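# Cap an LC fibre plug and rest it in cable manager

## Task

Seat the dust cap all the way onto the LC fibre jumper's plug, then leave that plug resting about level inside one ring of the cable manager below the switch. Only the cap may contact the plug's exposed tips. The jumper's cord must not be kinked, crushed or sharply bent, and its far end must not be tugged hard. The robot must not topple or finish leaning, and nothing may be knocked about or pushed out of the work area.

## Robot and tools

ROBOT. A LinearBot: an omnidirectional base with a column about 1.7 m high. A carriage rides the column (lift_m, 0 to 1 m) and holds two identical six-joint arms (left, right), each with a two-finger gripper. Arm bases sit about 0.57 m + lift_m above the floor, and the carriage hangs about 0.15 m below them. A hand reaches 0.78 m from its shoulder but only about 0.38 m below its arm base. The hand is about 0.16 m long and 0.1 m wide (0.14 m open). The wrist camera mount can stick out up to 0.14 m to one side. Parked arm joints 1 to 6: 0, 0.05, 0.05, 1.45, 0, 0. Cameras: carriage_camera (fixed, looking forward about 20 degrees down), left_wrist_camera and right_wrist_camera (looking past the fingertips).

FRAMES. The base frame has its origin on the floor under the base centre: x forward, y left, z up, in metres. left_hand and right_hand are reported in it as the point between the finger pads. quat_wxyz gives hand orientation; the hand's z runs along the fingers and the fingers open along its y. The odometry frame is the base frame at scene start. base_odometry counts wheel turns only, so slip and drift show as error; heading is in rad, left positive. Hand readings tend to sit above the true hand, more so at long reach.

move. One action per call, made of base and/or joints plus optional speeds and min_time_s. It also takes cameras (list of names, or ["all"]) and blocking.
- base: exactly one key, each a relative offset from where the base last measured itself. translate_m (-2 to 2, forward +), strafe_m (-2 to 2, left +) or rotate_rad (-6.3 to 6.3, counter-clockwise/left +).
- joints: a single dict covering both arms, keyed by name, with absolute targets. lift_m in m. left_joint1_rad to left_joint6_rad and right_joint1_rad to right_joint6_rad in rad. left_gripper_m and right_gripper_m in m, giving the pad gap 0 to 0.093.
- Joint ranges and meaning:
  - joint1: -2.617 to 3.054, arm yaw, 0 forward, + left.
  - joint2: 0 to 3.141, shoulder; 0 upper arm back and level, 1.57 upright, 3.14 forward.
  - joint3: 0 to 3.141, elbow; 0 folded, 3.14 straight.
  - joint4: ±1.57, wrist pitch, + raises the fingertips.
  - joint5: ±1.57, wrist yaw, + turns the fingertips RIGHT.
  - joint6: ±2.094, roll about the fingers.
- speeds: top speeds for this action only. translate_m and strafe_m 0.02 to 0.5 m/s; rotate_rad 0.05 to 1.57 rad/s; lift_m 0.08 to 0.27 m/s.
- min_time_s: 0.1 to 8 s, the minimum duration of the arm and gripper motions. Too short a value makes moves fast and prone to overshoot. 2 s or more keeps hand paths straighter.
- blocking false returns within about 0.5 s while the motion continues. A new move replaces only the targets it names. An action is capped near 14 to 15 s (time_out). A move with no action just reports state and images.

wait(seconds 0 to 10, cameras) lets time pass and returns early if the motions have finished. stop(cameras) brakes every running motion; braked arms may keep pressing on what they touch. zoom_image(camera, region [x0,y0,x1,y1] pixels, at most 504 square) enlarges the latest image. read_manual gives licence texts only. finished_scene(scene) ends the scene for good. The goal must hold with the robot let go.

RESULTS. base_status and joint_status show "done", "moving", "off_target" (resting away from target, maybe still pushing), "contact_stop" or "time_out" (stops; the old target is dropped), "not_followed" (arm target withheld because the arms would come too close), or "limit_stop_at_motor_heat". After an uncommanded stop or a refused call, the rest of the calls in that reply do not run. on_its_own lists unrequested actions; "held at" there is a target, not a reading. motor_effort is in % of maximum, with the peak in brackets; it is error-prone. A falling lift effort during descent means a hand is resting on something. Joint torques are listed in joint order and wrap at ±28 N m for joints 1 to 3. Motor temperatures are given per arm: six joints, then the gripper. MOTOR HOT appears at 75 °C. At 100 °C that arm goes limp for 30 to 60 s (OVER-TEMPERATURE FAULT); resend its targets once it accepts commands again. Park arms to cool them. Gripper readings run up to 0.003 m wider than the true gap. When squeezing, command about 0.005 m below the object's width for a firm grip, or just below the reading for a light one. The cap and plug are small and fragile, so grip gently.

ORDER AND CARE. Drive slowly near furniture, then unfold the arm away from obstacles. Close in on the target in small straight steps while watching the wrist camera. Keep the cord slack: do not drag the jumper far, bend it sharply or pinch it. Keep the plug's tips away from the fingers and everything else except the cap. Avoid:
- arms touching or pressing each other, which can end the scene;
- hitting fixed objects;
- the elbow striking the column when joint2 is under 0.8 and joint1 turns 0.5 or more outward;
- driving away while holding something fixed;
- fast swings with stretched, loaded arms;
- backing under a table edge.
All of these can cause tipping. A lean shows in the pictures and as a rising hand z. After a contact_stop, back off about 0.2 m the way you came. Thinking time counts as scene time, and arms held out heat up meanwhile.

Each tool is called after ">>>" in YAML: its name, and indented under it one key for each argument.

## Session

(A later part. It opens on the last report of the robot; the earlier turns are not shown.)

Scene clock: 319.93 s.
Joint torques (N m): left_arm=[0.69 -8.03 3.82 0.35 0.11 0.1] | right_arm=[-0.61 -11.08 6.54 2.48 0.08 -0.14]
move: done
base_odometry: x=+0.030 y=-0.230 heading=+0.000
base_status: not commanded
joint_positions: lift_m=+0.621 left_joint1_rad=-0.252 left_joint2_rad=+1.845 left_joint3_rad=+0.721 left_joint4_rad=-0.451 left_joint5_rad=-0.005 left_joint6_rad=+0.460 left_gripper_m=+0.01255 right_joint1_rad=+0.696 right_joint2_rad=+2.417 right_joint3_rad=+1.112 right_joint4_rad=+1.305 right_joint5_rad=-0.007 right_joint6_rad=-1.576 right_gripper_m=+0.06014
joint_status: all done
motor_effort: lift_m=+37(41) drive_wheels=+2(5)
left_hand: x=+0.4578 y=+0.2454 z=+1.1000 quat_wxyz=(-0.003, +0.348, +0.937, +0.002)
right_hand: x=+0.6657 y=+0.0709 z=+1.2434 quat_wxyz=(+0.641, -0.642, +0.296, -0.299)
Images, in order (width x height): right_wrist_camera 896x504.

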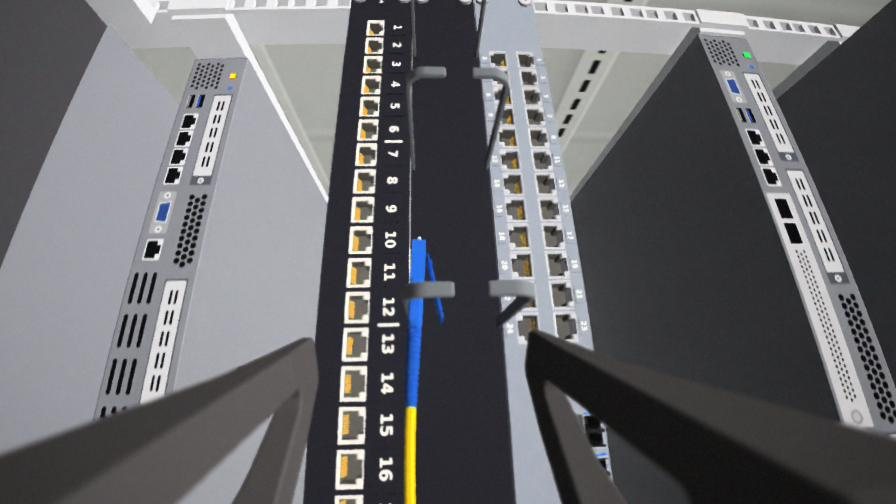

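>>> move:
  joints: {"lift_m": 0.6222, "right_joint1_rad": 0.688, "right_joint2_rad": 2.458, "right_joint3_rad": 1.191, "right_joint4_rad": 1.253, "right_gripper_m": 0.04}
  min_time_s: 1.2
  speeds: {"lift_m": 0.08}
  cameras: ["right_wrist_camera"]

>>> zoom_image:
  camera: "right_wrist_camera"
  region: [300, 200, 560, 460]

Scene clock: 346.53 s.
Joint torques (N m): left_arm=[0.69 -7.94 3.85 0.33 0.11 0.1] | right_arm=[-0.76 -11.41 6.78 2.47 0.07 -0.13]
move: done
base_odometry: x=+0.030 y=-0.230 heading=+0.000
base_status: not commanded
joint_positions: lift_m=+0.622 left_joint1_rad=-0.252 left_joint2_rad=+1.843 left_joint3_rad=+0.721 left_joint4_rad=-0.449 left_joint5_rad=-0.005 left_joint6_rad=+0.460 left_gripper_m=+0.01255 right_joint1_rad=+0.695 right_joint2_rad=+2.439 right_joint3_rad=+1.171 right_joint4_rad=+1.268 right_joint5_rad=-0.007 right_joint6_rad=-1.576 right_gripper_m=+0.04013
joint_status: all done
motor_effort: lift_m=+37(40) drive_wheels=-4(5)
left_hand: x=+0.4587 y=+0.2452 z=+1.1010 quat_wxyz=(-0.001, +0.348, +0.937, +0.002)
right_hand: x=+0.6752 y=+0.0781 z=+1.2444 quat_wxyz=(+0.641, -0.642, +0.296, -0.299)
Images, in order (width x height): right_wrist_camera 896x504.

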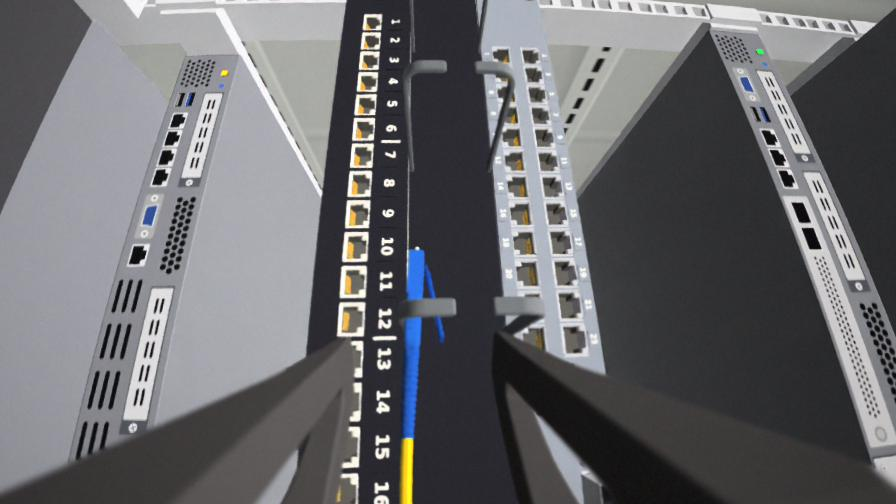

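Scaled by 1.938 from the camera's image (finer frame: 1280x720).

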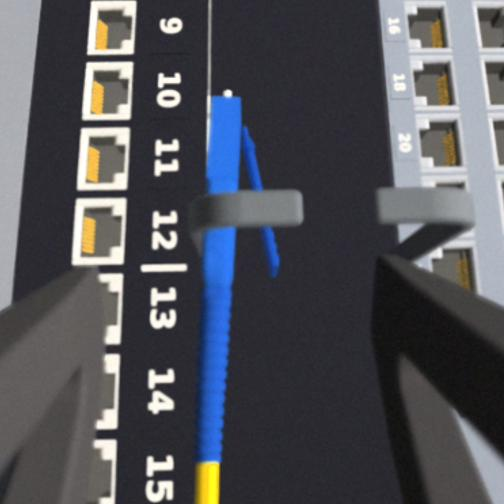

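>>> move:
  joints: {"right_joint1_rad": 0.685, "right_joint2_rad": 2.473, "right_joint3_rad": 1.226, "right_joint4_rad": 1.233}
  min_time_s: 1.0

>>> move:
  joints: {"right_gripper_m": 0.02}
  min_time_s: 0.8
  cameras: ["right_wrist_camera"]

>>> zoom_image:
  camera: "right_wrist_camera"
  region: [300, 210, 540, 450]

Scene clock: 385.57 s.
Joint torques (N m): left_arm=[0.68 -7.92 3.88 0.32 0.11 0.1] | right_arm=[-0.66 -11.59 6.91 2.48 0.07 -0.13]
Motor temperatures (°C): left_arm=[29 51 41 30 29 33 35] | right_arm=[31 49 39 51 31 30 33]
move: done
base_odometry: x=+0.030 y=-0.230 heading=+0.000
base_status: not commanded
joint_positions: lift_m=+0.622 left_joint1_rad=-0.252 left_joint2_rad=+1.843 left_joint3_rad=+0.721 left_joint4_rad=-0.449 left_joint5_rad=-0.005 left_joint6_rad=+0.460 left_gripper_m=+0.01255 right_joint1_rad=+0.691 right_joint2_rad=+2.454 right_joint3_rad=+1.206 right_joint4_rad=+1.248 right_joint5_rad=-0.007 right_joint6_rad=-1.576 right_gripper_m=+0.04013
joint_status: all done
motor_effort: lift_m=+37(37) drive_wheels=+0(4)
left_hand: x=+0.4587 y=+0.2452 z=+1.1010 quat_wxyz=(-0.001, +0.348, +0.937, +0.002)
right_hand: x=+0.6818 y=+0.0807 z=+1.2437 quat_wxyz=(+0.640, -0.642, +0.297, -0.301)
pictures: none

Scene clock: 386.63 s.
Joint torques (N m): left_arm=[0.7 -7.94 3.85 0.33 0.11 0.11] | right_arm=[-0.62 -11.58 6.93 2.48 0.07 -0.13]
move: done
base_odometry: x=+0.030 y=-0.230 heading=+0.000
base_status: not commanded
joint_positions: lift_m=+0.622 left_joint1_rad=-0.252 left_joint2_rad=+1.843 left_joint3_rad=+0.721 left_joint4_rad=-0.449 left_joint5_rad=-0.005 left_joint6_rad=+0.460 left_gripper_m=+0.01255 right_joint1_rad=+0.691 right_joint2_rad=+2.454 right_joint3_rad=+1.206 right_joint4_rad=+1.247 right_joint5_rad=-0.007 right_joint6_rad=-1.576 right_gripper_m=+0.02014
joint_status: all done
motor_effort: lift_m=+37(37) drive_wheels=+0(5)
left_hand: x=+0.4587 y=+0.2452 z=+1.1010 quat_wxyz=(-0.001, +0.348, +0.937, +0.002)
right_hand: x=+0.6818 y=+0.0807 z=+1.2436 quat_wxyz=(+0.640, -0.642, +0.297, -0.300)
Images, in order (width x height): right_wrist_camera 896x504.

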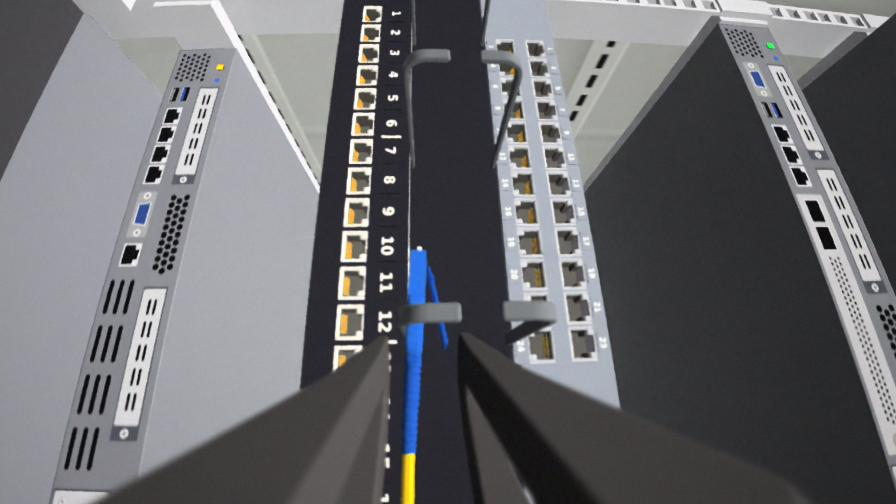

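Scaled by 2.100 from the camera's image (finer frame: 1280x720).

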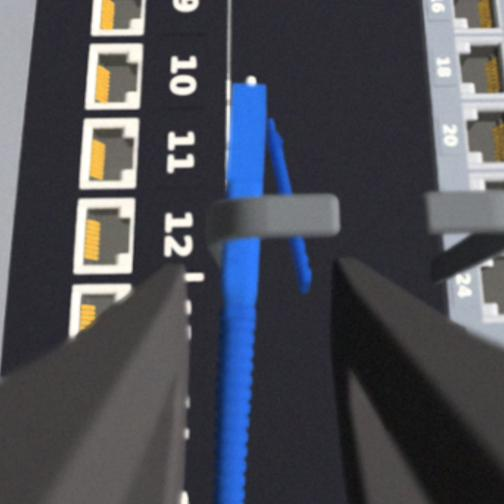

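>>> move:
  joints: {"right_gripper_m": 0.012}
  min_time_s: 0.6

>>> move:
  joints: {"right_gripper_m": 0.008}
  min_time_s: 0.6
  cameras: ["right_wrist_camera"]

>>> zoom_image:
  camera: "right_wrist_camera"
  region: [340, 230, 540, 430]

Scene clock: 395.97 s.
Joint torques (N m): left_arm=[0.72 -7.91 3.82 0.32 0.11 0.1] | right_arm=[-0.65 -11.59 6.91 2.48 0.08 -0.13]
move: done
base_odometry: x=+0.030 y=-0.230 heading=+0.000
base_status: not commanded
joint_positions: lift_m=+0.622 left_joint1_rad=-0.252 left_joint2_rad=+1.843 left_joint3_rad=+0.721 left_joint4_rad=-0.449 left_joint5_rad=-0.005 left_joint6_rad=+0.460 left_gripper_m=+0.01255 right_joint1_rad=+0.691 right_joint2_rad=+2.454 right_joint3_rad=+1.206 right_joint4_rad=+1.247 right_joint5_rad=-0.007 right_joint6_rad=-1.576 right_gripper_m=+0.01214
joint_status: all done
motor_effort: lift_m=+37(37) drive_wheels=+0(4)
left_hand: x=+0.4587 y=+0.2452 z=+1.1010 quat_wxyz=(-0.001, +0.348, +0.937, +0.002)
right_hand: x=+0.6818 y=+0.0807 z=+1.2436 quat_wxyz=(+0.640, -0.642, +0.297, -0.300)
pictures: none

Scene clock: 396.87 s.
Joint torques (N m): left_arm=[0.69 -7.94 3.85 0.32 0.11 0.1] | right_arm=[-0.65 -11.6 6.93 2.51 0.07 -0.13]
move: done
base_odometry: x=+0.030 y=-0.230 heading=+0.000
base_status: not commanded
joint_positions: lift_m=+0.622 left_joint1_rad=-0.252 left_joint2_rad=+1.843 left_joint3_rad=+0.721 left_joint4_rad=-0.449 left_joint5_rad=-0.005 left_joint6_rad=+0.460 left_gripper_m=+0.01255 right_joint1_rad=+0.691 right_joint2_rad=+2.454 right_joint3_rad=+1.206 right_joint4_rad=+1.245 right_joint5_rad=-0.007 right_joint6_rad=-1.576 right_gripper_m=+0.00815
joint_status: all done
motor_effort: lift_m=+37(37) drive_wheels=-1(5)
left_hand: x=+0.4587 y=+0.2452 z=+1.1010 quat_wxyz=(-0.001, +0.348, +0.937, +0.002)
right_hand: x=+0.6818 y=+0.0807 z=+1.2431 quat_wxyz=(+0.639, -0.643, +0.297, -0.300)
Images, in order (width x height): right_wrist_camera 896x504.

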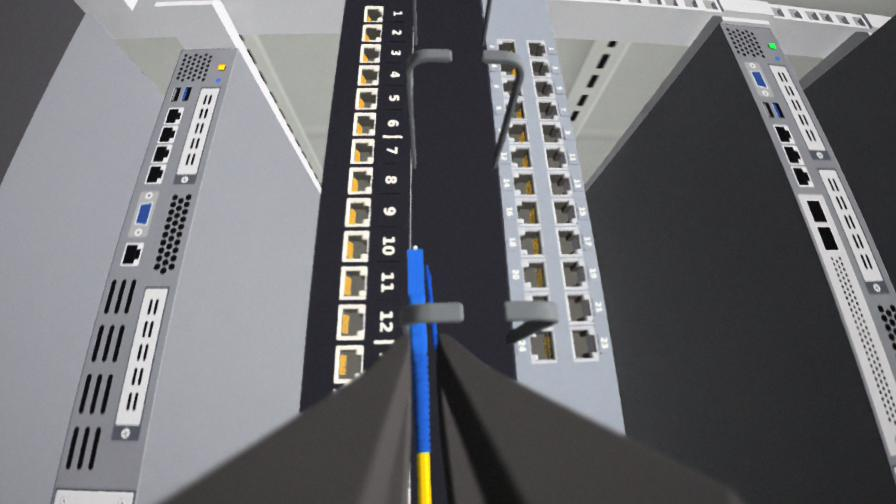

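Scaled by 2.520 from the camera's image (finer frame: 1280x720).

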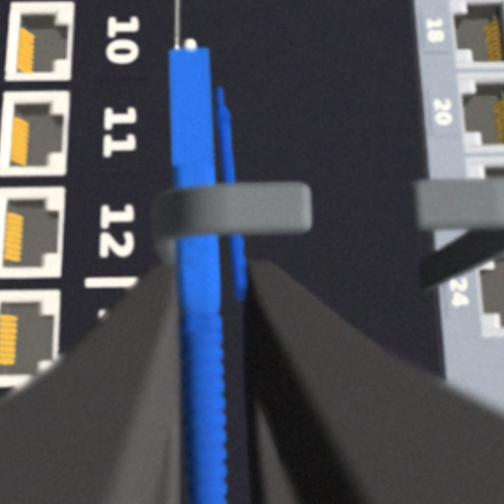

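>>> move:
  joints: {"right_gripper_m": 0.0045}
  min_time_s: 0.6

>>> move:
  joints: {"right_gripper_m": 0.0025}
  min_time_s: 0.5
  cameras: ["right_wrist_camera"]

>>> zoom_image:
  camera: "right_wrist_camera"
  region: [340, 230, 540, 430]

Scene clock: 401.63 s.
Joint torques (N m): left_arm=[0.69 -7.95 3.82 0.33 0.11 0.1] | right_arm=[-0.65 -11.59 6.91 2.5 0.08 -0.13]
move: done
base_odometry: x=+0.030 y=-0.230 heading=+0.000
base_status: not commanded
joint_positions: lift_m=+0.622 left_joint1_rad=-0.252 left_joint2_rad=+1.843 left_joint3_rad=+0.721 left_joint4_rad=-0.449 left_joint5_rad=-0.005 left_joint6_rad=+0.460 left_gripper_m=+0.01255 right_joint1_rad=+0.691 right_joint2_rad=+2.454 right_joint3_rad=+1.206 right_joint4_rad=+1.245 right_joint5_rad=-0.007 right_joint6_rad=-1.576 right_gripper_m=+0.00469
joint_status: all done
motor_effort: lift_m=+37(37) drive_wheels=-6(6)
left_hand: x=+0.4587 y=+0.2452 z=+1.1010 quat_wxyz=(-0.001, +0.348, +0.937, +0.002)
right_hand: x=+0.6818 y=+0.0807 z=+1.2431 quat_wxyz=(+0.639, -0.643, +0.297, -0.300)
pictures: none

Scene clock: 402.43 s.
Joint torques (N m): left_arm=[0.68 -7.92 3.84 0.32 0.11 0.1] | right_arm=[-0.64 -11.59 6.9 2.5 0.07 -0.13]
move: done
base_odometry: x=+0.030 y=-0.230 heading=+0.000
base_status: not commanded
joint_positions: lift_m=+0.622 left_joint1_rad=-0.252 left_joint2_rad=+1.843 left_joint3_rad=+0.721 left_joint4_rad=-0.449 left_joint5_rad=-0.005 left_joint6_rad=+0.460 left_gripper_m=+0.01255 right_joint1_rad=+0.691 right_joint2_rad=+2.454 right_joint3_rad=+1.206 right_joint4_rad=+1.245 right_joint5_rad=-0.007 right_joint6_rad=-1.576 right_gripper_m=+0.00416
joint_status: all done
motor_effort: lift_m=+37(37) drive_wheels=-1(3)
left_hand: x=+0.4587 y=+0.2452 z=+1.1010 quat_wxyz=(-0.001, +0.348, +0.937, +0.002)
right_hand: x=+0.6818 y=+0.0807 z=+1.2431 quat_wxyz=(+0.639, -0.643, +0.297, -0.300)
Images, in order (width x height): right_wrist_camera 896x504.

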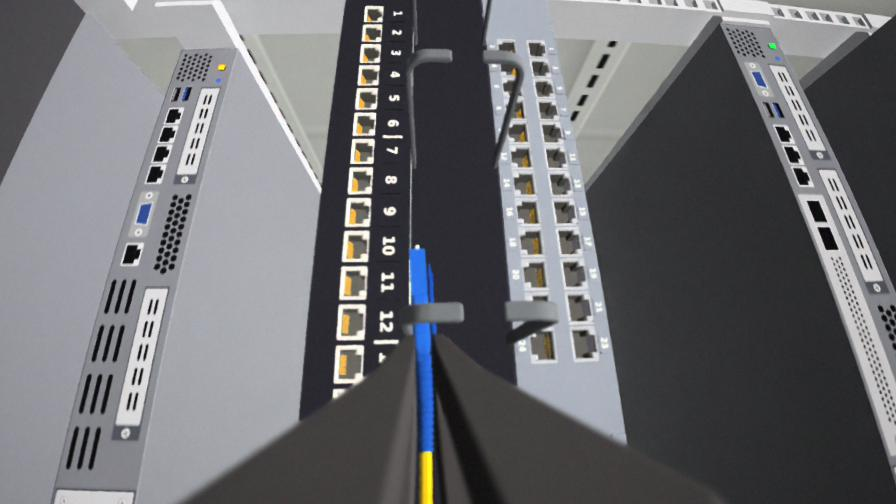

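Scaled by 2.520 from the camera's image (finer frame: 1280x720).

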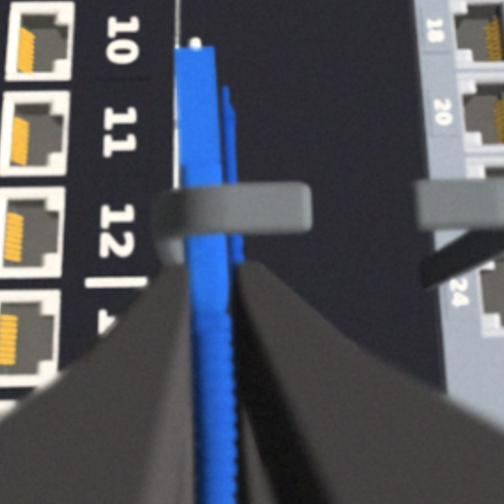

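>>> move:
  joints: {"lift_m": 0.627}
  speeds: {"lift_m": 0.08}

>>> move:
  joints: {"right_joint1_rad": 0.65, "right_joint2_rad": 2.396, "right_joint3_rad": 1.112, "right_joint4_rad": 1.305}
  min_time_s: 2
  cameras: ["right_wrist_camera"]

>>> zoom_image:
  camera: "right_wrist_camera"
  region: [340, 190, 580, 430]

Scene clock: 427.97 s.
Joint torques (N m): left_arm=[0.66 -7.66 4 0.31 0.11 0.1] | right_arm=[-0.61 -12 6.65 2.56 0.07 -0.13]
move: done
base_odometry: x=+0.030 y=-0.230 heading=+0.000
base_status: not commanded
joint_positions: lift_m=+0.627 left_joint1_rad=-0.252 left_joint2_rad=+1.840 left_joint3_rad=+0.719 left_joint4_rad=-0.446 left_joint5_rad=-0.005 left_joint6_rad=+0.460 left_gripper_m=+0.01255 right_joint1_rad=+0.691 right_joint2_rad=+2.459 right_joint3_rad=+1.208 right_joint4_rad=+1.242 right_joint5_rad=-0.007 right_joint6_rad=-1.577 right_gripper_m=+0.00416
joint_status: all done
motor_effort: lift_m=+36(42) drive_wheels=+0(7)
left_hand: x=+0.4594 y=+0.2450 z=+1.1064 quat_wxyz=(+0.002, +0.348, +0.937, +0.002)
right_hand: x=+0.6821 y=+0.0809 z=+1.2453 quat_wxyz=(+0.637, -0.644, +0.298, -0.299)
pictures: none

Scene clock: 430.27 s.
Joint torques (N m): left_arm=[0.7 -7.68 4.01 0.3 0.11 0.11] | right_arm=[-0.62 -15.92 3.84 2.72 0.07 -0.13]
move: done
base_odometry: x=+0.030 y=-0.230 heading=+0.000
base_status: not commanded
joint_positions: lift_m=+0.627 left_joint1_rad=-0.252 left_joint2_rad=+1.840 left_joint3_rad=+0.719 left_joint4_rad=-0.446 left_joint5_rad=-0.005 left_joint6_rad=+0.460 left_gripper_m=+0.01255 right_joint1_rad=+0.656 right_joint2_rad=+2.428 right_joint3_rad=+1.123 right_joint4_rad=+1.300 right_joint5_rad=-0.007 right_joint6_rad=-1.577 right_gripper_m=+0.00415
joint_status: all done
motor_effort: lift_m=+36(36) drive_wheels=-2(4)
left_hand: x=+0.4594 y=+0.2450 z=+1.1064 quat_wxyz=(+0.002, +0.348, +0.937, +0.002)
right_hand: x=+0.6821 y=+0.0537 z=+1.2453 quat_wxyz=(+0.633, -0.638, +0.309, -0.311)
Images, in order (width x height): right_wrist_camera 896x504.

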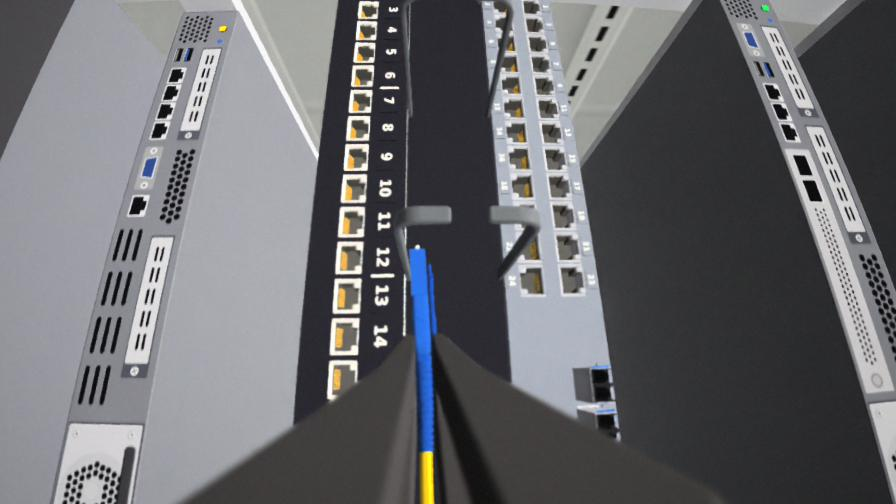

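Scaled by 2.100 from the camera's image (finer frame: 1280x720).

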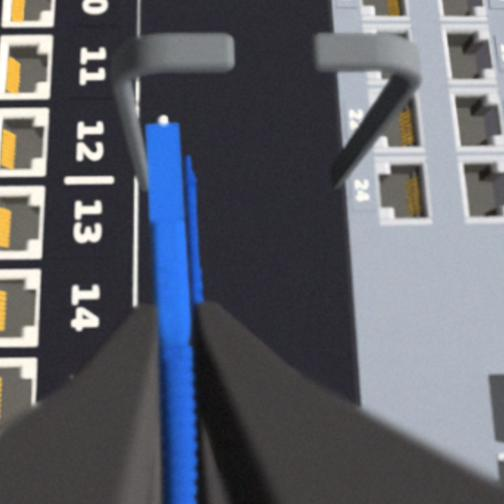

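>>> move:
  joints: {"right_joint1_rad": 0.7545, "right_joint2_rad": 2.324, "right_joint3_rad": 0.908, "right_joint4_rad": 1.44, "right_joint5_rad": 0.0955}
  min_time_s: 2
  cameras: ["right_wrist_camera"]

>>> zoom_image:
  camera: "right_wrist_camera"
  region: [340, 190, 580, 430]

Scene clock: 468.80 s.
Joint torques (N m): left_arm=[0.66 -7.68 4.01 0.31 0.11 0.1] | right_arm=[0.55 -14.45 3.12 2.71 0.11 -0.13]
Motor temperatures (°C): left_arm=[29 48 41 30 29 33 35] | right_arm=[31 55 39 52 31 30 34]
move: done
base_odometry: x=+0.030 y=-0.230 heading=+0.000
base_status: not commanded
joint_positions: lift_m=+0.627 left_joint1_rad=-0.252 left_joint2_rad=+1.840 left_joint3_rad=+0.719 left_joint4_rad=-0.446 left_joint5_rad=-0.005 left_joint6_rad=+0.460 left_gripper_m=+0.01255 right_joint1_rad=+0.748 right_joint2_rad=+2.354 right_joint3_rad=+0.919 right_joint4_rad=+1.435 right_joint5_rad=+0.084 right_joint6_rad=-1.577 right_gripper_m=+0.00414
joint_status: all done
motor_effort: lift_m=+36(36) drive_wheels=-3(5)
left_hand: x=+0.4594 y=+0.2450 z=+1.1064 quat_wxyz=(+0.002, +0.348, +0.937, +0.002)
right_hand: x=+0.6255 y=+0.0541 z=+1.2469 quat_wxyz=(+0.635, -0.637, +0.308, -0.312)
Images, in order (width x height): right_wrist_camera 896x504.

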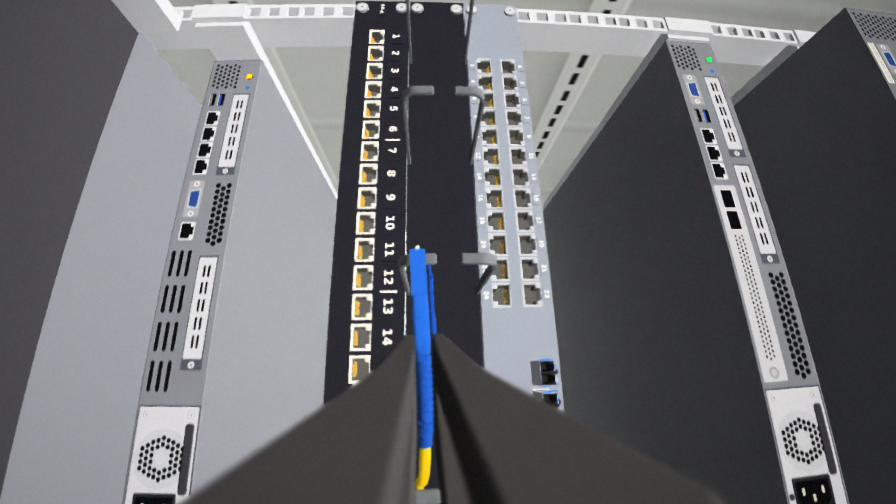

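Scaled by 2.100 from the camera's image (finer frame: 1280x720).

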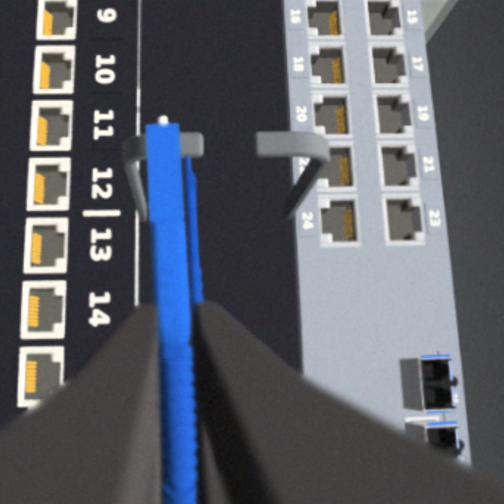

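>>> move:
  joints: {"right_joint1_rad": 0.8625, "right_joint2_rad": 2.415, "right_joint3_rad": 0.943, "right_joint4_rad": 1.52, "right_joint5_rad": 0.1765, "right_joint6_rad": -1.507}
  min_time_s: 2
  cameras: ["right_wrist_camera", "carriage_camera"]

>>> zoom_image:
  camera: "carriage_camera"
  region: [320, 220, 560, 400]

Scene clock: 479.47 s.
Joint torques (N m): left_arm=[0.69 -7.65 3.99 0.3 0.11 0.1] | right_arm=[0.64 -10.15 5.34 2.67 0.09 0.11]
Motor temperatures (°C): left_arm=[29 48 41 30 29 33 36] | right_arm=[31 57 39 52 31 30 35]
move: done
base_odometry: x=+0.030 y=-0.230 heading=+0.000
base_status: not commanded
joint_positions: lift_m=+0.627 left_joint1_rad=-0.252 left_joint2_rad=+1.840 left_joint3_rad=+0.719 left_joint4_rad=-0.446 left_joint5_rad=-0.005 left_joint6_rad=+0.460 left_gripper_m=+0.01255 right_joint1_rad=+0.856 right_joint2_rad=+2.398 right_joint3_rad=+0.926 right_joint4_rad=+1.515 right_joint5_rad=+0.167 right_joint6_rad=-1.518 right_gripper_m=+0.00414
joint_status: all done
motor_effort: lift_m=+36(36) drive_wheels=+3(5)
left_hand: x=+0.4594 y=+0.2450 z=+1.1064 quat_wxyz=(+0.002, +0.348, +0.937, +0.002)
right_hand: x=+0.5934 y=+0.0848 z=+1.2460 quat_wxyz=(+0.662, -0.616, +0.314, -0.288)
pictures: carriage_camera, right_wrist_camera
Images, in order (width x height): carriage_camera 896x504, right_wrist_camera 896x504.

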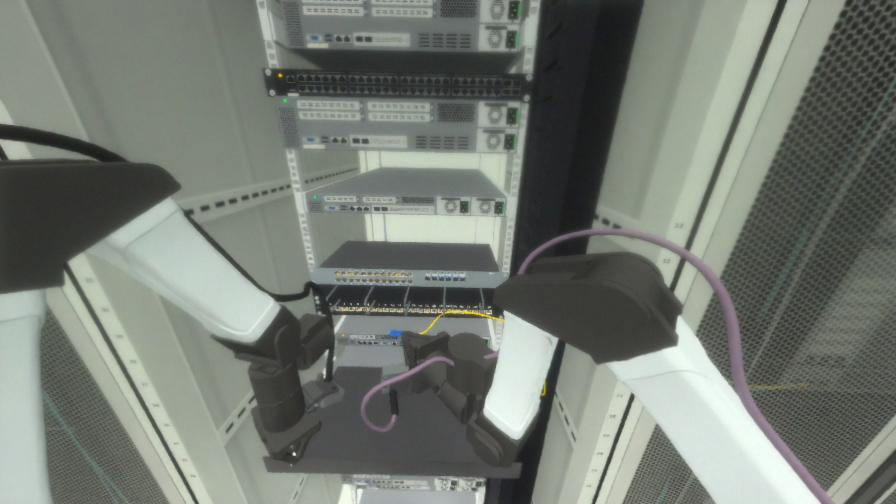

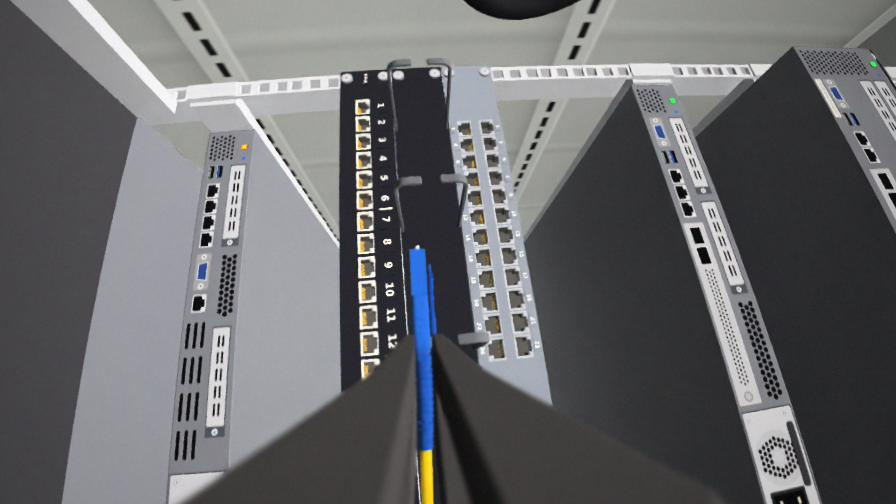

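Scaled by 2.100 from the camera's image (finer frame: 1280x720).

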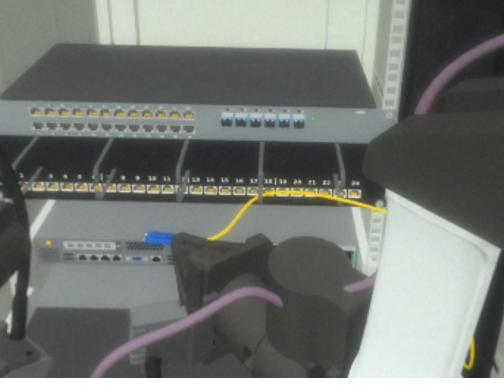

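>>> move:
  joints: {"left_joint1_rad": -0.13, "left_joint2_rad": 1.903, "left_joint3_rad": 1.474, "left_joint4_rad": -1.143, "left_joint6_rad": -1.712}
  min_time_s: 2.5

>>> move:
  joints: {"left_joint1_rad": -0.325, "left_joint2_rad": 2.198, "left_joint3_rad": 1.907, "left_joint4_rad": -1.281, "left_joint6_rad": -1.895}
  min_time_s: 2
  cameras: ["all"]

>>> zoom_image:
  camera: "left_wrist_camera"
  region: [310, 300, 550, 504]

>>> zoom_image:
  camera: "right_wrist_camera"
  region: [330, 150, 570, 390]

Scene clock: 504.53 s.
Joint torques (N m): left_arm=[0.72 -6.99 9.48 -0.04 0.04 -0.08] | right_arm=[0.62 -10.14 5.35 2.68 0.1 0.09]
Motor temperatures (°C): left_arm=[29 48 41 30 29 33 36] | right_arm=[31 55 40 54 31 30 35]
move: done
base_odometry: x=+0.030 y=-0.230 heading=+0.000
base_status: not commanded
joint_positions: lift_m=+0.627 left_joint1_rad=-0.138 left_joint2_rad=+1.890 left_joint3_rad=+1.441 left_joint4_rad=-1.129 left_joint5_rad=-0.005 left_joint6_rad=-1.699 left_gripper_m=+0.01255 right_joint1_rad=+0.856 right_joint2_rad=+2.398 right_joint3_rad=+0.926 right_joint4_rad=+1.517 right_joint5_rad=+0.167 right_joint6_rad=-1.517 right_gripper_m=+0.00414
joint_status: all done
motor_effort: lift_m=+36(36) drive_wheels=-1(5)
left_hand: x=+0.5599 y=+0.2599 z=+1.2448 quat_wxyz=(+0.000, -0.704, +0.710, +0.004)
right_hand: x=+0.5935 y=+0.0846 z=+1.2465 quat_wxyz=(+0.663, -0.616, +0.314, -0.288)
pictures: none

Scene clock: 506.83 s.
Joint torques (N m): left_arm=[-0.53 -9.1 9.65 -0.04 0.04 -0.1] | right_arm=[0.62 -10.14 5.37 2.67 0.1 0.09]
Motor temperatures (°C): left_arm=[29 48 42 30 29 33 36] | right_arm=[31 55 40 54 31 30 35]
move: done
base_odometry: x=+0.030 y=-0.230 heading=+0.000
base_status: not commanded
joint_positions: lift_m=+0.627 left_joint1_rad=-0.318 left_joint2_rad=+2.183 left_joint3_rad=+1.874 left_joint4_rad=-1.267 left_joint5_rad=-0.005 left_joint6_rad=-1.884 left_gripper_m=+0.01255 right_joint1_rad=+0.856 right_joint2_rad=+2.398 right_joint3_rad=+0.926 right_joint4_rad=+1.517 right_joint5_rad=+0.167 right_joint6_rad=-1.517 right_gripper_m=+0.00414
joint_status: all done
motor_effort: lift_m=+36(36) drive_wheels=-1(6)
left_hand: x=+0.6165 y=+0.1759 z=+1.2450 quat_wxyz=(+0.001, -0.706, +0.709, +0.003)
right_hand: x=+0.5935 y=+0.0846 z=+1.2467 quat_wxyz=(+0.663, -0.615, +0.314, -0.289)
pictures: carriage_camera, left_wrist_camera, right_wrist_camera
Images, in order (width x height): carriage_camera 896x504, left_wrist_camera 896x504, right_wrist_camera 896x504.

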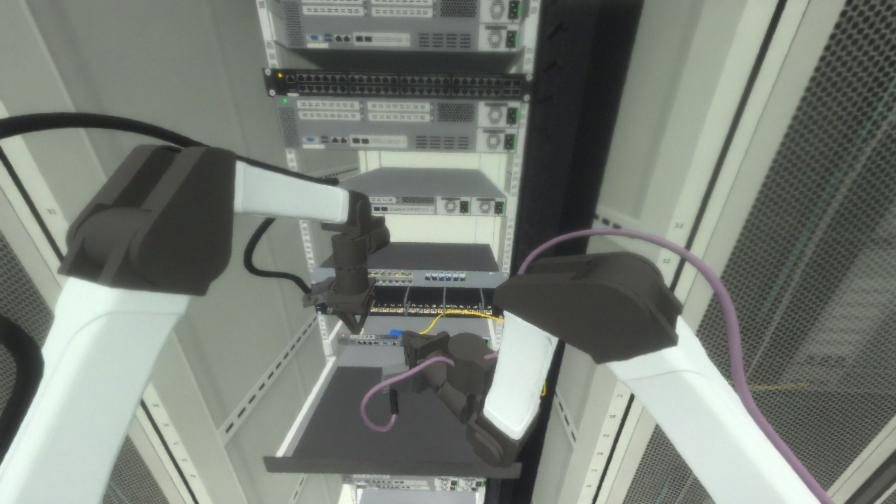

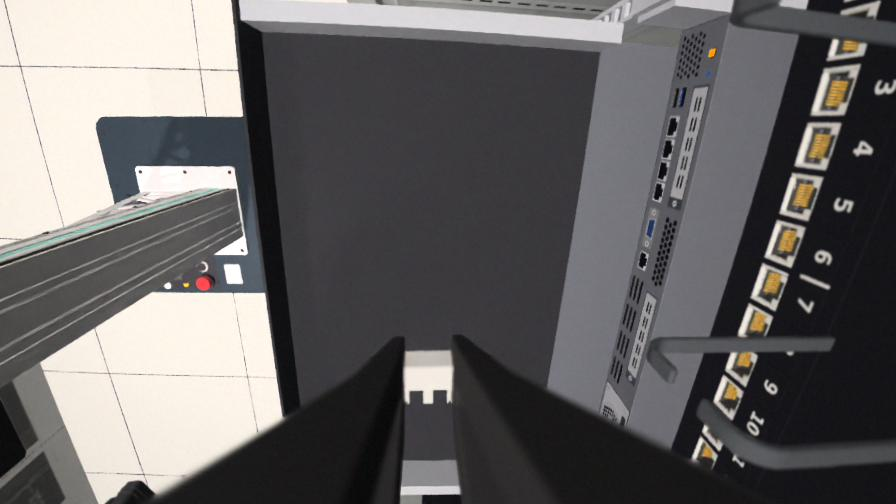

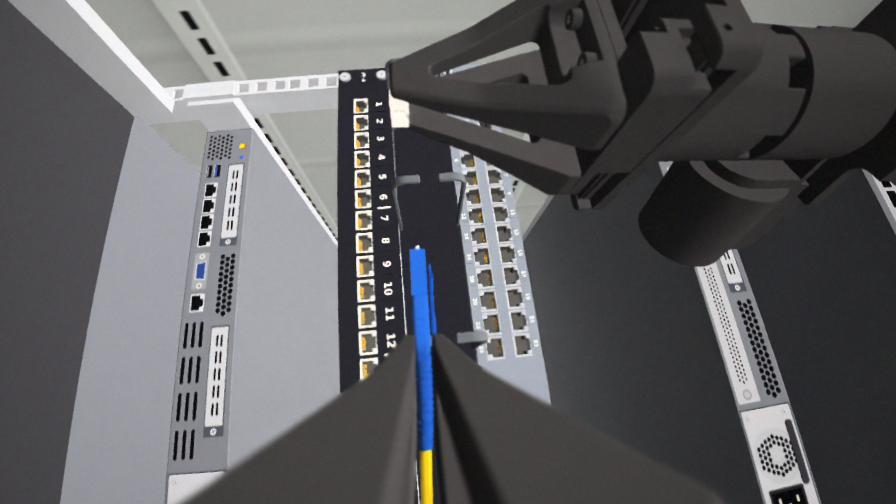

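Scaled by 2.100 from the camera's image (finer frame: 1280x720).

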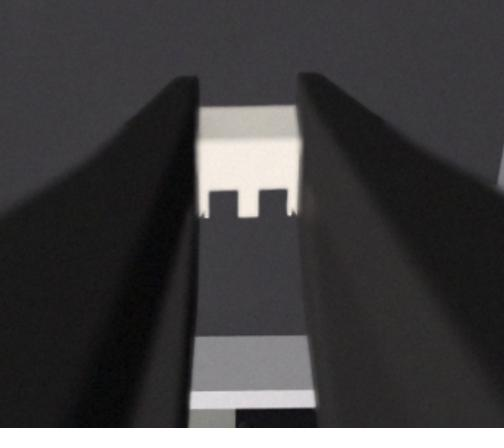

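Scaled by 2.100 from the camera's image (finer frame: 1280x720).

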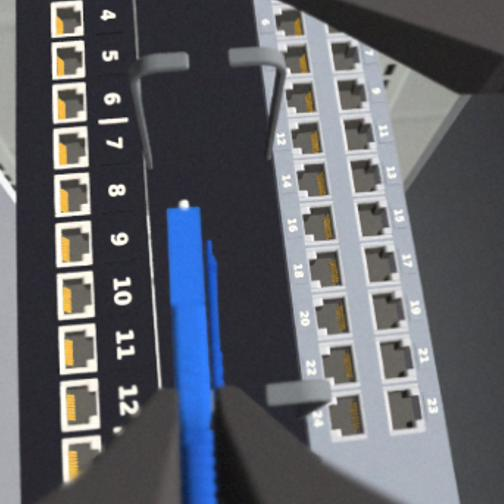

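>>> zoom_image:
  camera: "right_wrist_camera"
  region: [370, 60, 470, 160]

Scaled by 5.040 from the camera's image (finer frame: 1280x720).

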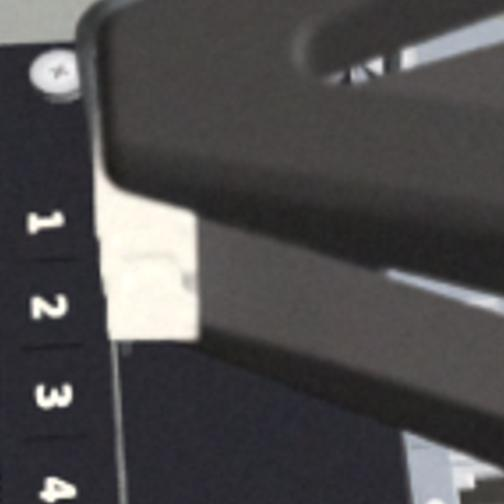

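>>> move:
  joints: {"left_joint1_rad": -0.374, "left_joint2_rad": 2.223, "left_joint3_rad": 1.955, "left_joint4_rad": -1.298, "left_joint6_rad": -1.932}
  min_time_s: 1.5
  cameras: ["left_wrist_camera", "right_wrist_camera"]

>>> zoom_image:
  camera: "left_wrist_camera"
  region: [350, 330, 510, 490]

>>> zoom_image:
  camera: "right_wrist_camera"
  region: [350, 130, 510, 290]

Scene clock: 554.50 s.
Joint torques (N m): left_arm=[-0.61 -9.28 9.66 -0.03 0.04 -0.1] | right_arm=[0.64 -10.14 5.35 2.67 0.09 0.09]
Motor temperatures (°C): left_arm=[29 51 47 30 29 33 36] | right_arm=[31 53 40 53 31 30 35]
move: done
base_odometry: x=+0.030 y=-0.230 heading=+0.000
base_status: not commanded
joint_positions: lift_m=+0.627 left_joint1_rad=-0.366 left_joint2_rad=+2.208 left_joint3_rad=+1.922 left_joint4_rad=-1.285 left_joint5_rad=-0.005 left_joint6_rad=-1.920 left_gripper_m=+0.01255 right_joint1_rad=+0.856 right_joint2_rad=+2.398 right_joint3_rad=+0.926 right_joint4_rad=+1.517 right_joint5_rad=+0.167 right_joint6_rad=-1.517 right_gripper_m=+0.00414
joint_status: all done
motor_effort: lift_m=+36(36) drive_wheels=-2(5)
left_hand: x=+0.6162 y=+0.1541 z=+1.2471 quat_wxyz=(+0.002, -0.701, +0.713, +0.001)
right_hand: x=+0.5935 y=+0.0846 z=+1.2467 quat_wxyz=(+0.663, -0.615, +0.314, -0.289)
Images, in order (width x height): left_wrist_camera 896x504, right_wrist_camera 896x504.

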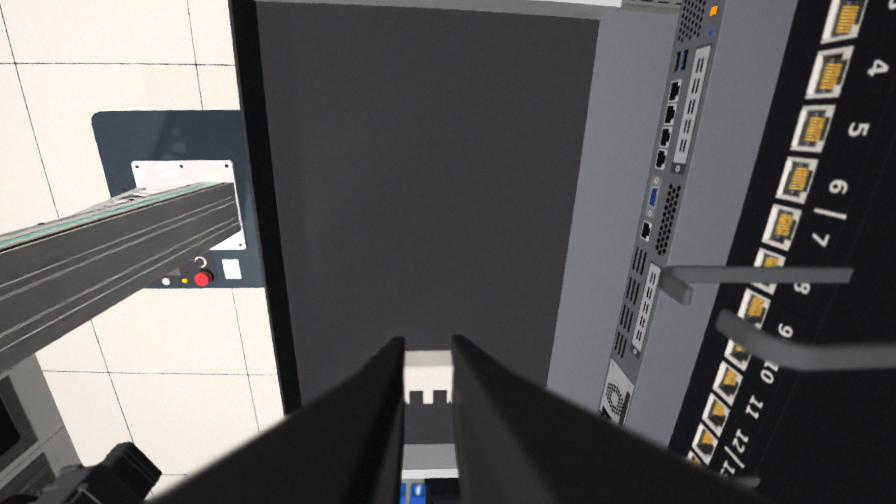

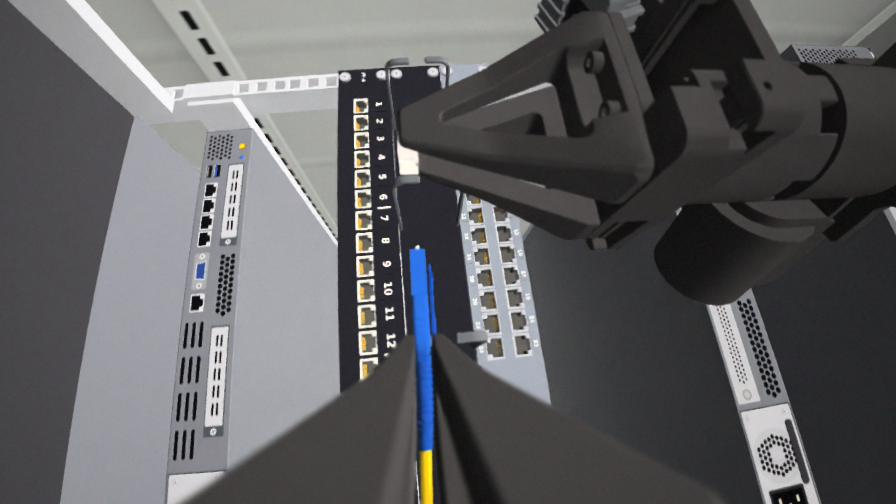

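Scaled by 3.150 from the camera's image (finer frame: 1280x720).

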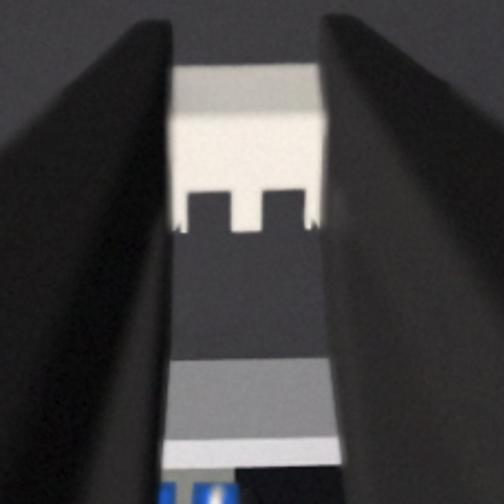

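Scaled by 3.150 from the camera's image (finer frame: 1280x720).

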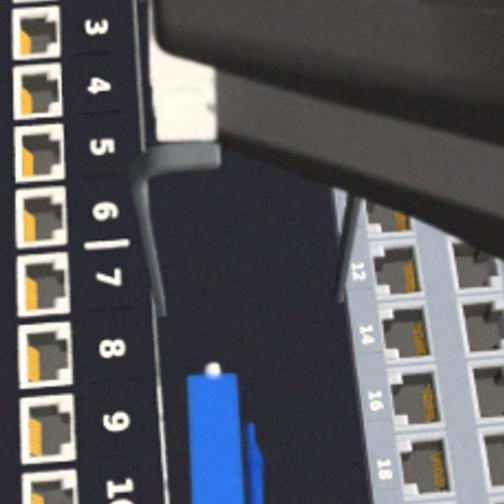

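>>> move:
  joints: {"left_joint1_rad": -0.4225, "left_joint2_rad": 2.2353, "left_joint3_rad": 1.977, "left_joint4_rad": -1.307, "left_joint6_rad": -1.981}
  min_time_s: 1.5
  cameras: ["left_wrist_camera", "right_wrist_camera"]

>>> zoom_image:
  camera: "left_wrist_camera"
  region: [360, 340, 500, 480]

>>> zoom_image:
  camera: "right_wrist_camera"
  region: [360, 160, 480, 280]

Scene clock: 577.40 s.
Joint torques (N m): left_arm=[-0.58 -9.33 9.62 -0.04 0.04 -0.09] | right_arm=[0.62 -10.15 5.37 2.67 0.09 0.09]
Motor temperatures (°C): left_arm=[29 55 48 30 29 33 36] | right_arm=[31 53 40 53 31 30 35]
move: done
base_odometry: x=+0.030 y=-0.230 heading=+0.000
base_status: not commanded
joint_positions: lift_m=+0.627 left_joint1_rad=-0.414 left_joint2_rad=+2.220 left_joint3_rad=+1.944 left_joint4_rad=-1.293 left_joint5_rad=-0.005 left_joint6_rad=-1.970 left_gripper_m=+0.01255 right_joint1_rad=+0.856 right_joint2_rad=+2.398 right_joint3_rad=+0.926 right_joint4_rad=+1.517 right_joint5_rad=+0.167 right_joint6_rad=-1.517 right_gripper_m=+0.00414
joint_status: all done
motor_effort: lift_m=+36(36) drive_wheels=-4(6)
left_hand: x=+0.6110 y=+0.1337 z=+1.2477 quat_wxyz=(+0.002, -0.702, +0.712, +0.000)
right_hand: x=+0.5935 y=+0.0846 z=+1.2467 quat_wxyz=(+0.663, -0.615, +0.314, -0.289)
Images, in order (width x height): left_wrist_camera 896x504, right_wrist_camera 896x504.

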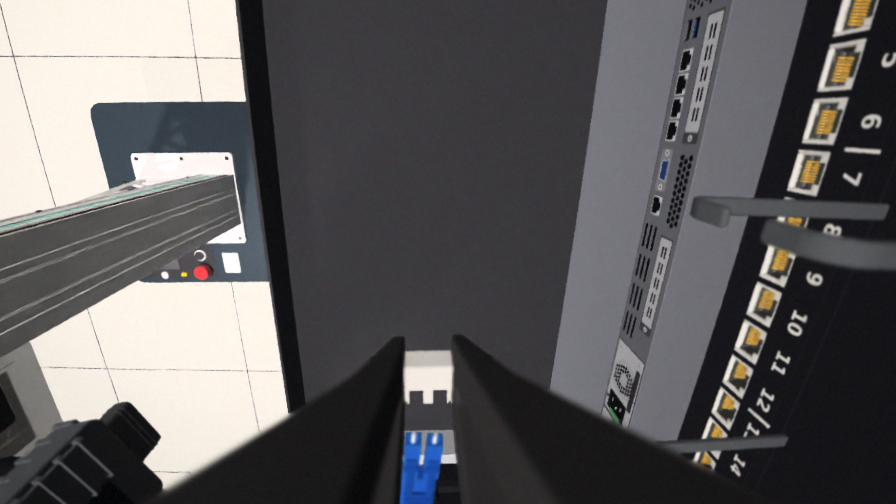

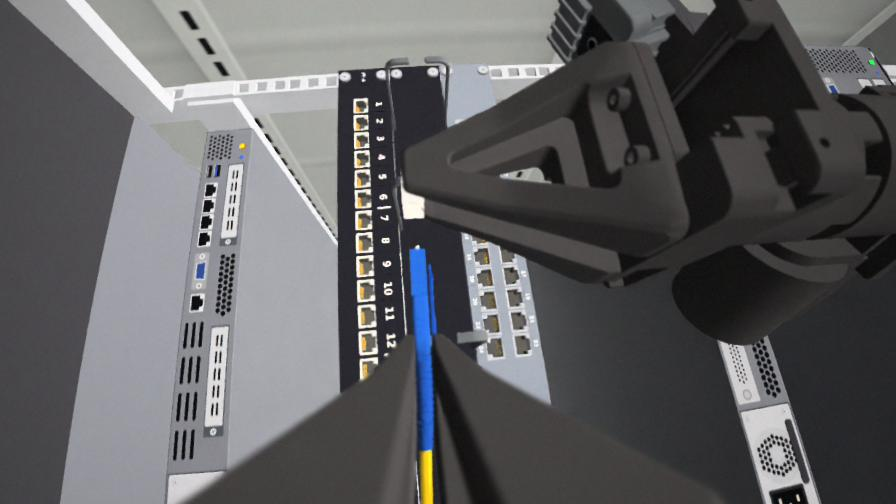

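Scaled by 3.600 from the camera's image (finer frame: 1280x720).

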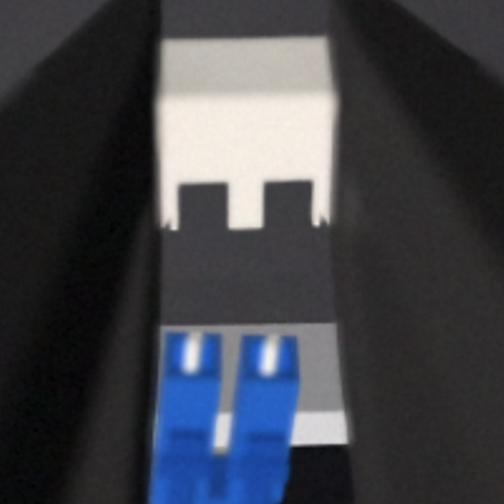

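Scaled by 4.200 from the camera's image (finer frame: 1280x720).

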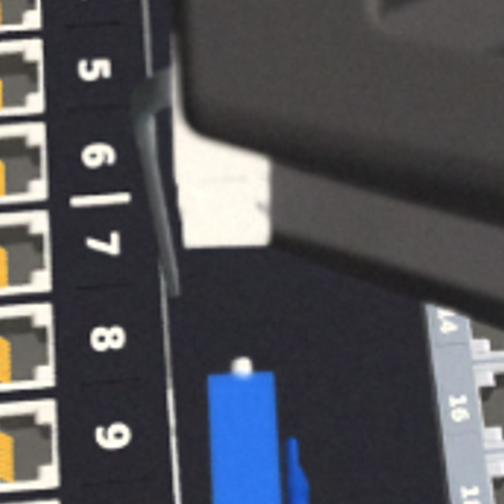

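>>> zoom_image:
  camera: "right_wrist_camera"
  region: [385, 175, 445, 235]

>>> zoom_image:
  camera: "right_wrist_camera"
  region: [385, 235, 445, 295]

Scaled by 8.400 from the camera's image (finer frame: 1280x720).

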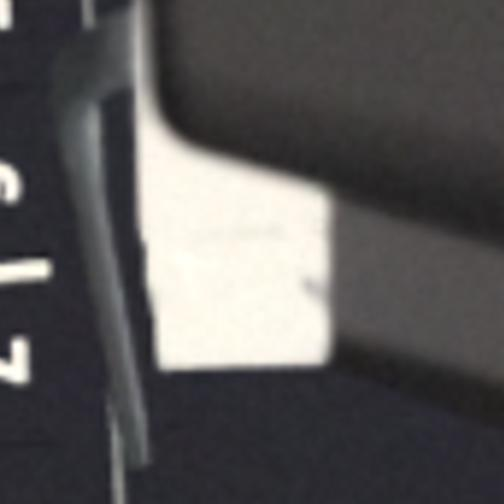

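Scaled by 8.400 from the camera's image (finer frame: 1280x720).

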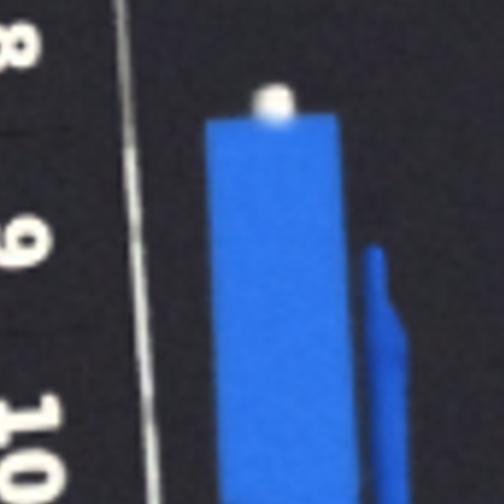

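>>> zoom_image:
  camera: "left_wrist_camera"
  region: [395, 340, 475, 420]

>>> zoom_image:
  camera: "left_wrist_camera"
  region: [385, 422, 465, 502]

Scaled by 6.300 from the camera's image (finer frame: 1280x720).

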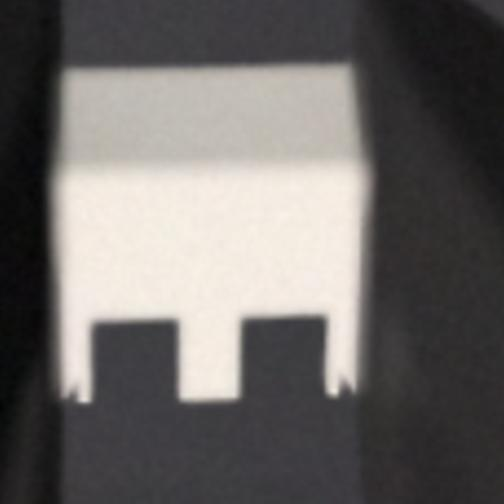

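Scaled by 6.300 from the camera's image (finer frame: 1280x720).

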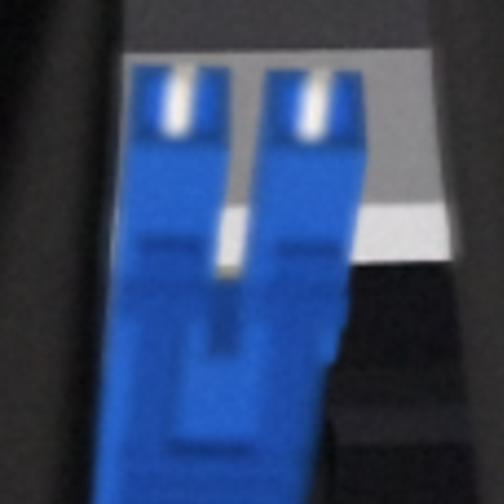

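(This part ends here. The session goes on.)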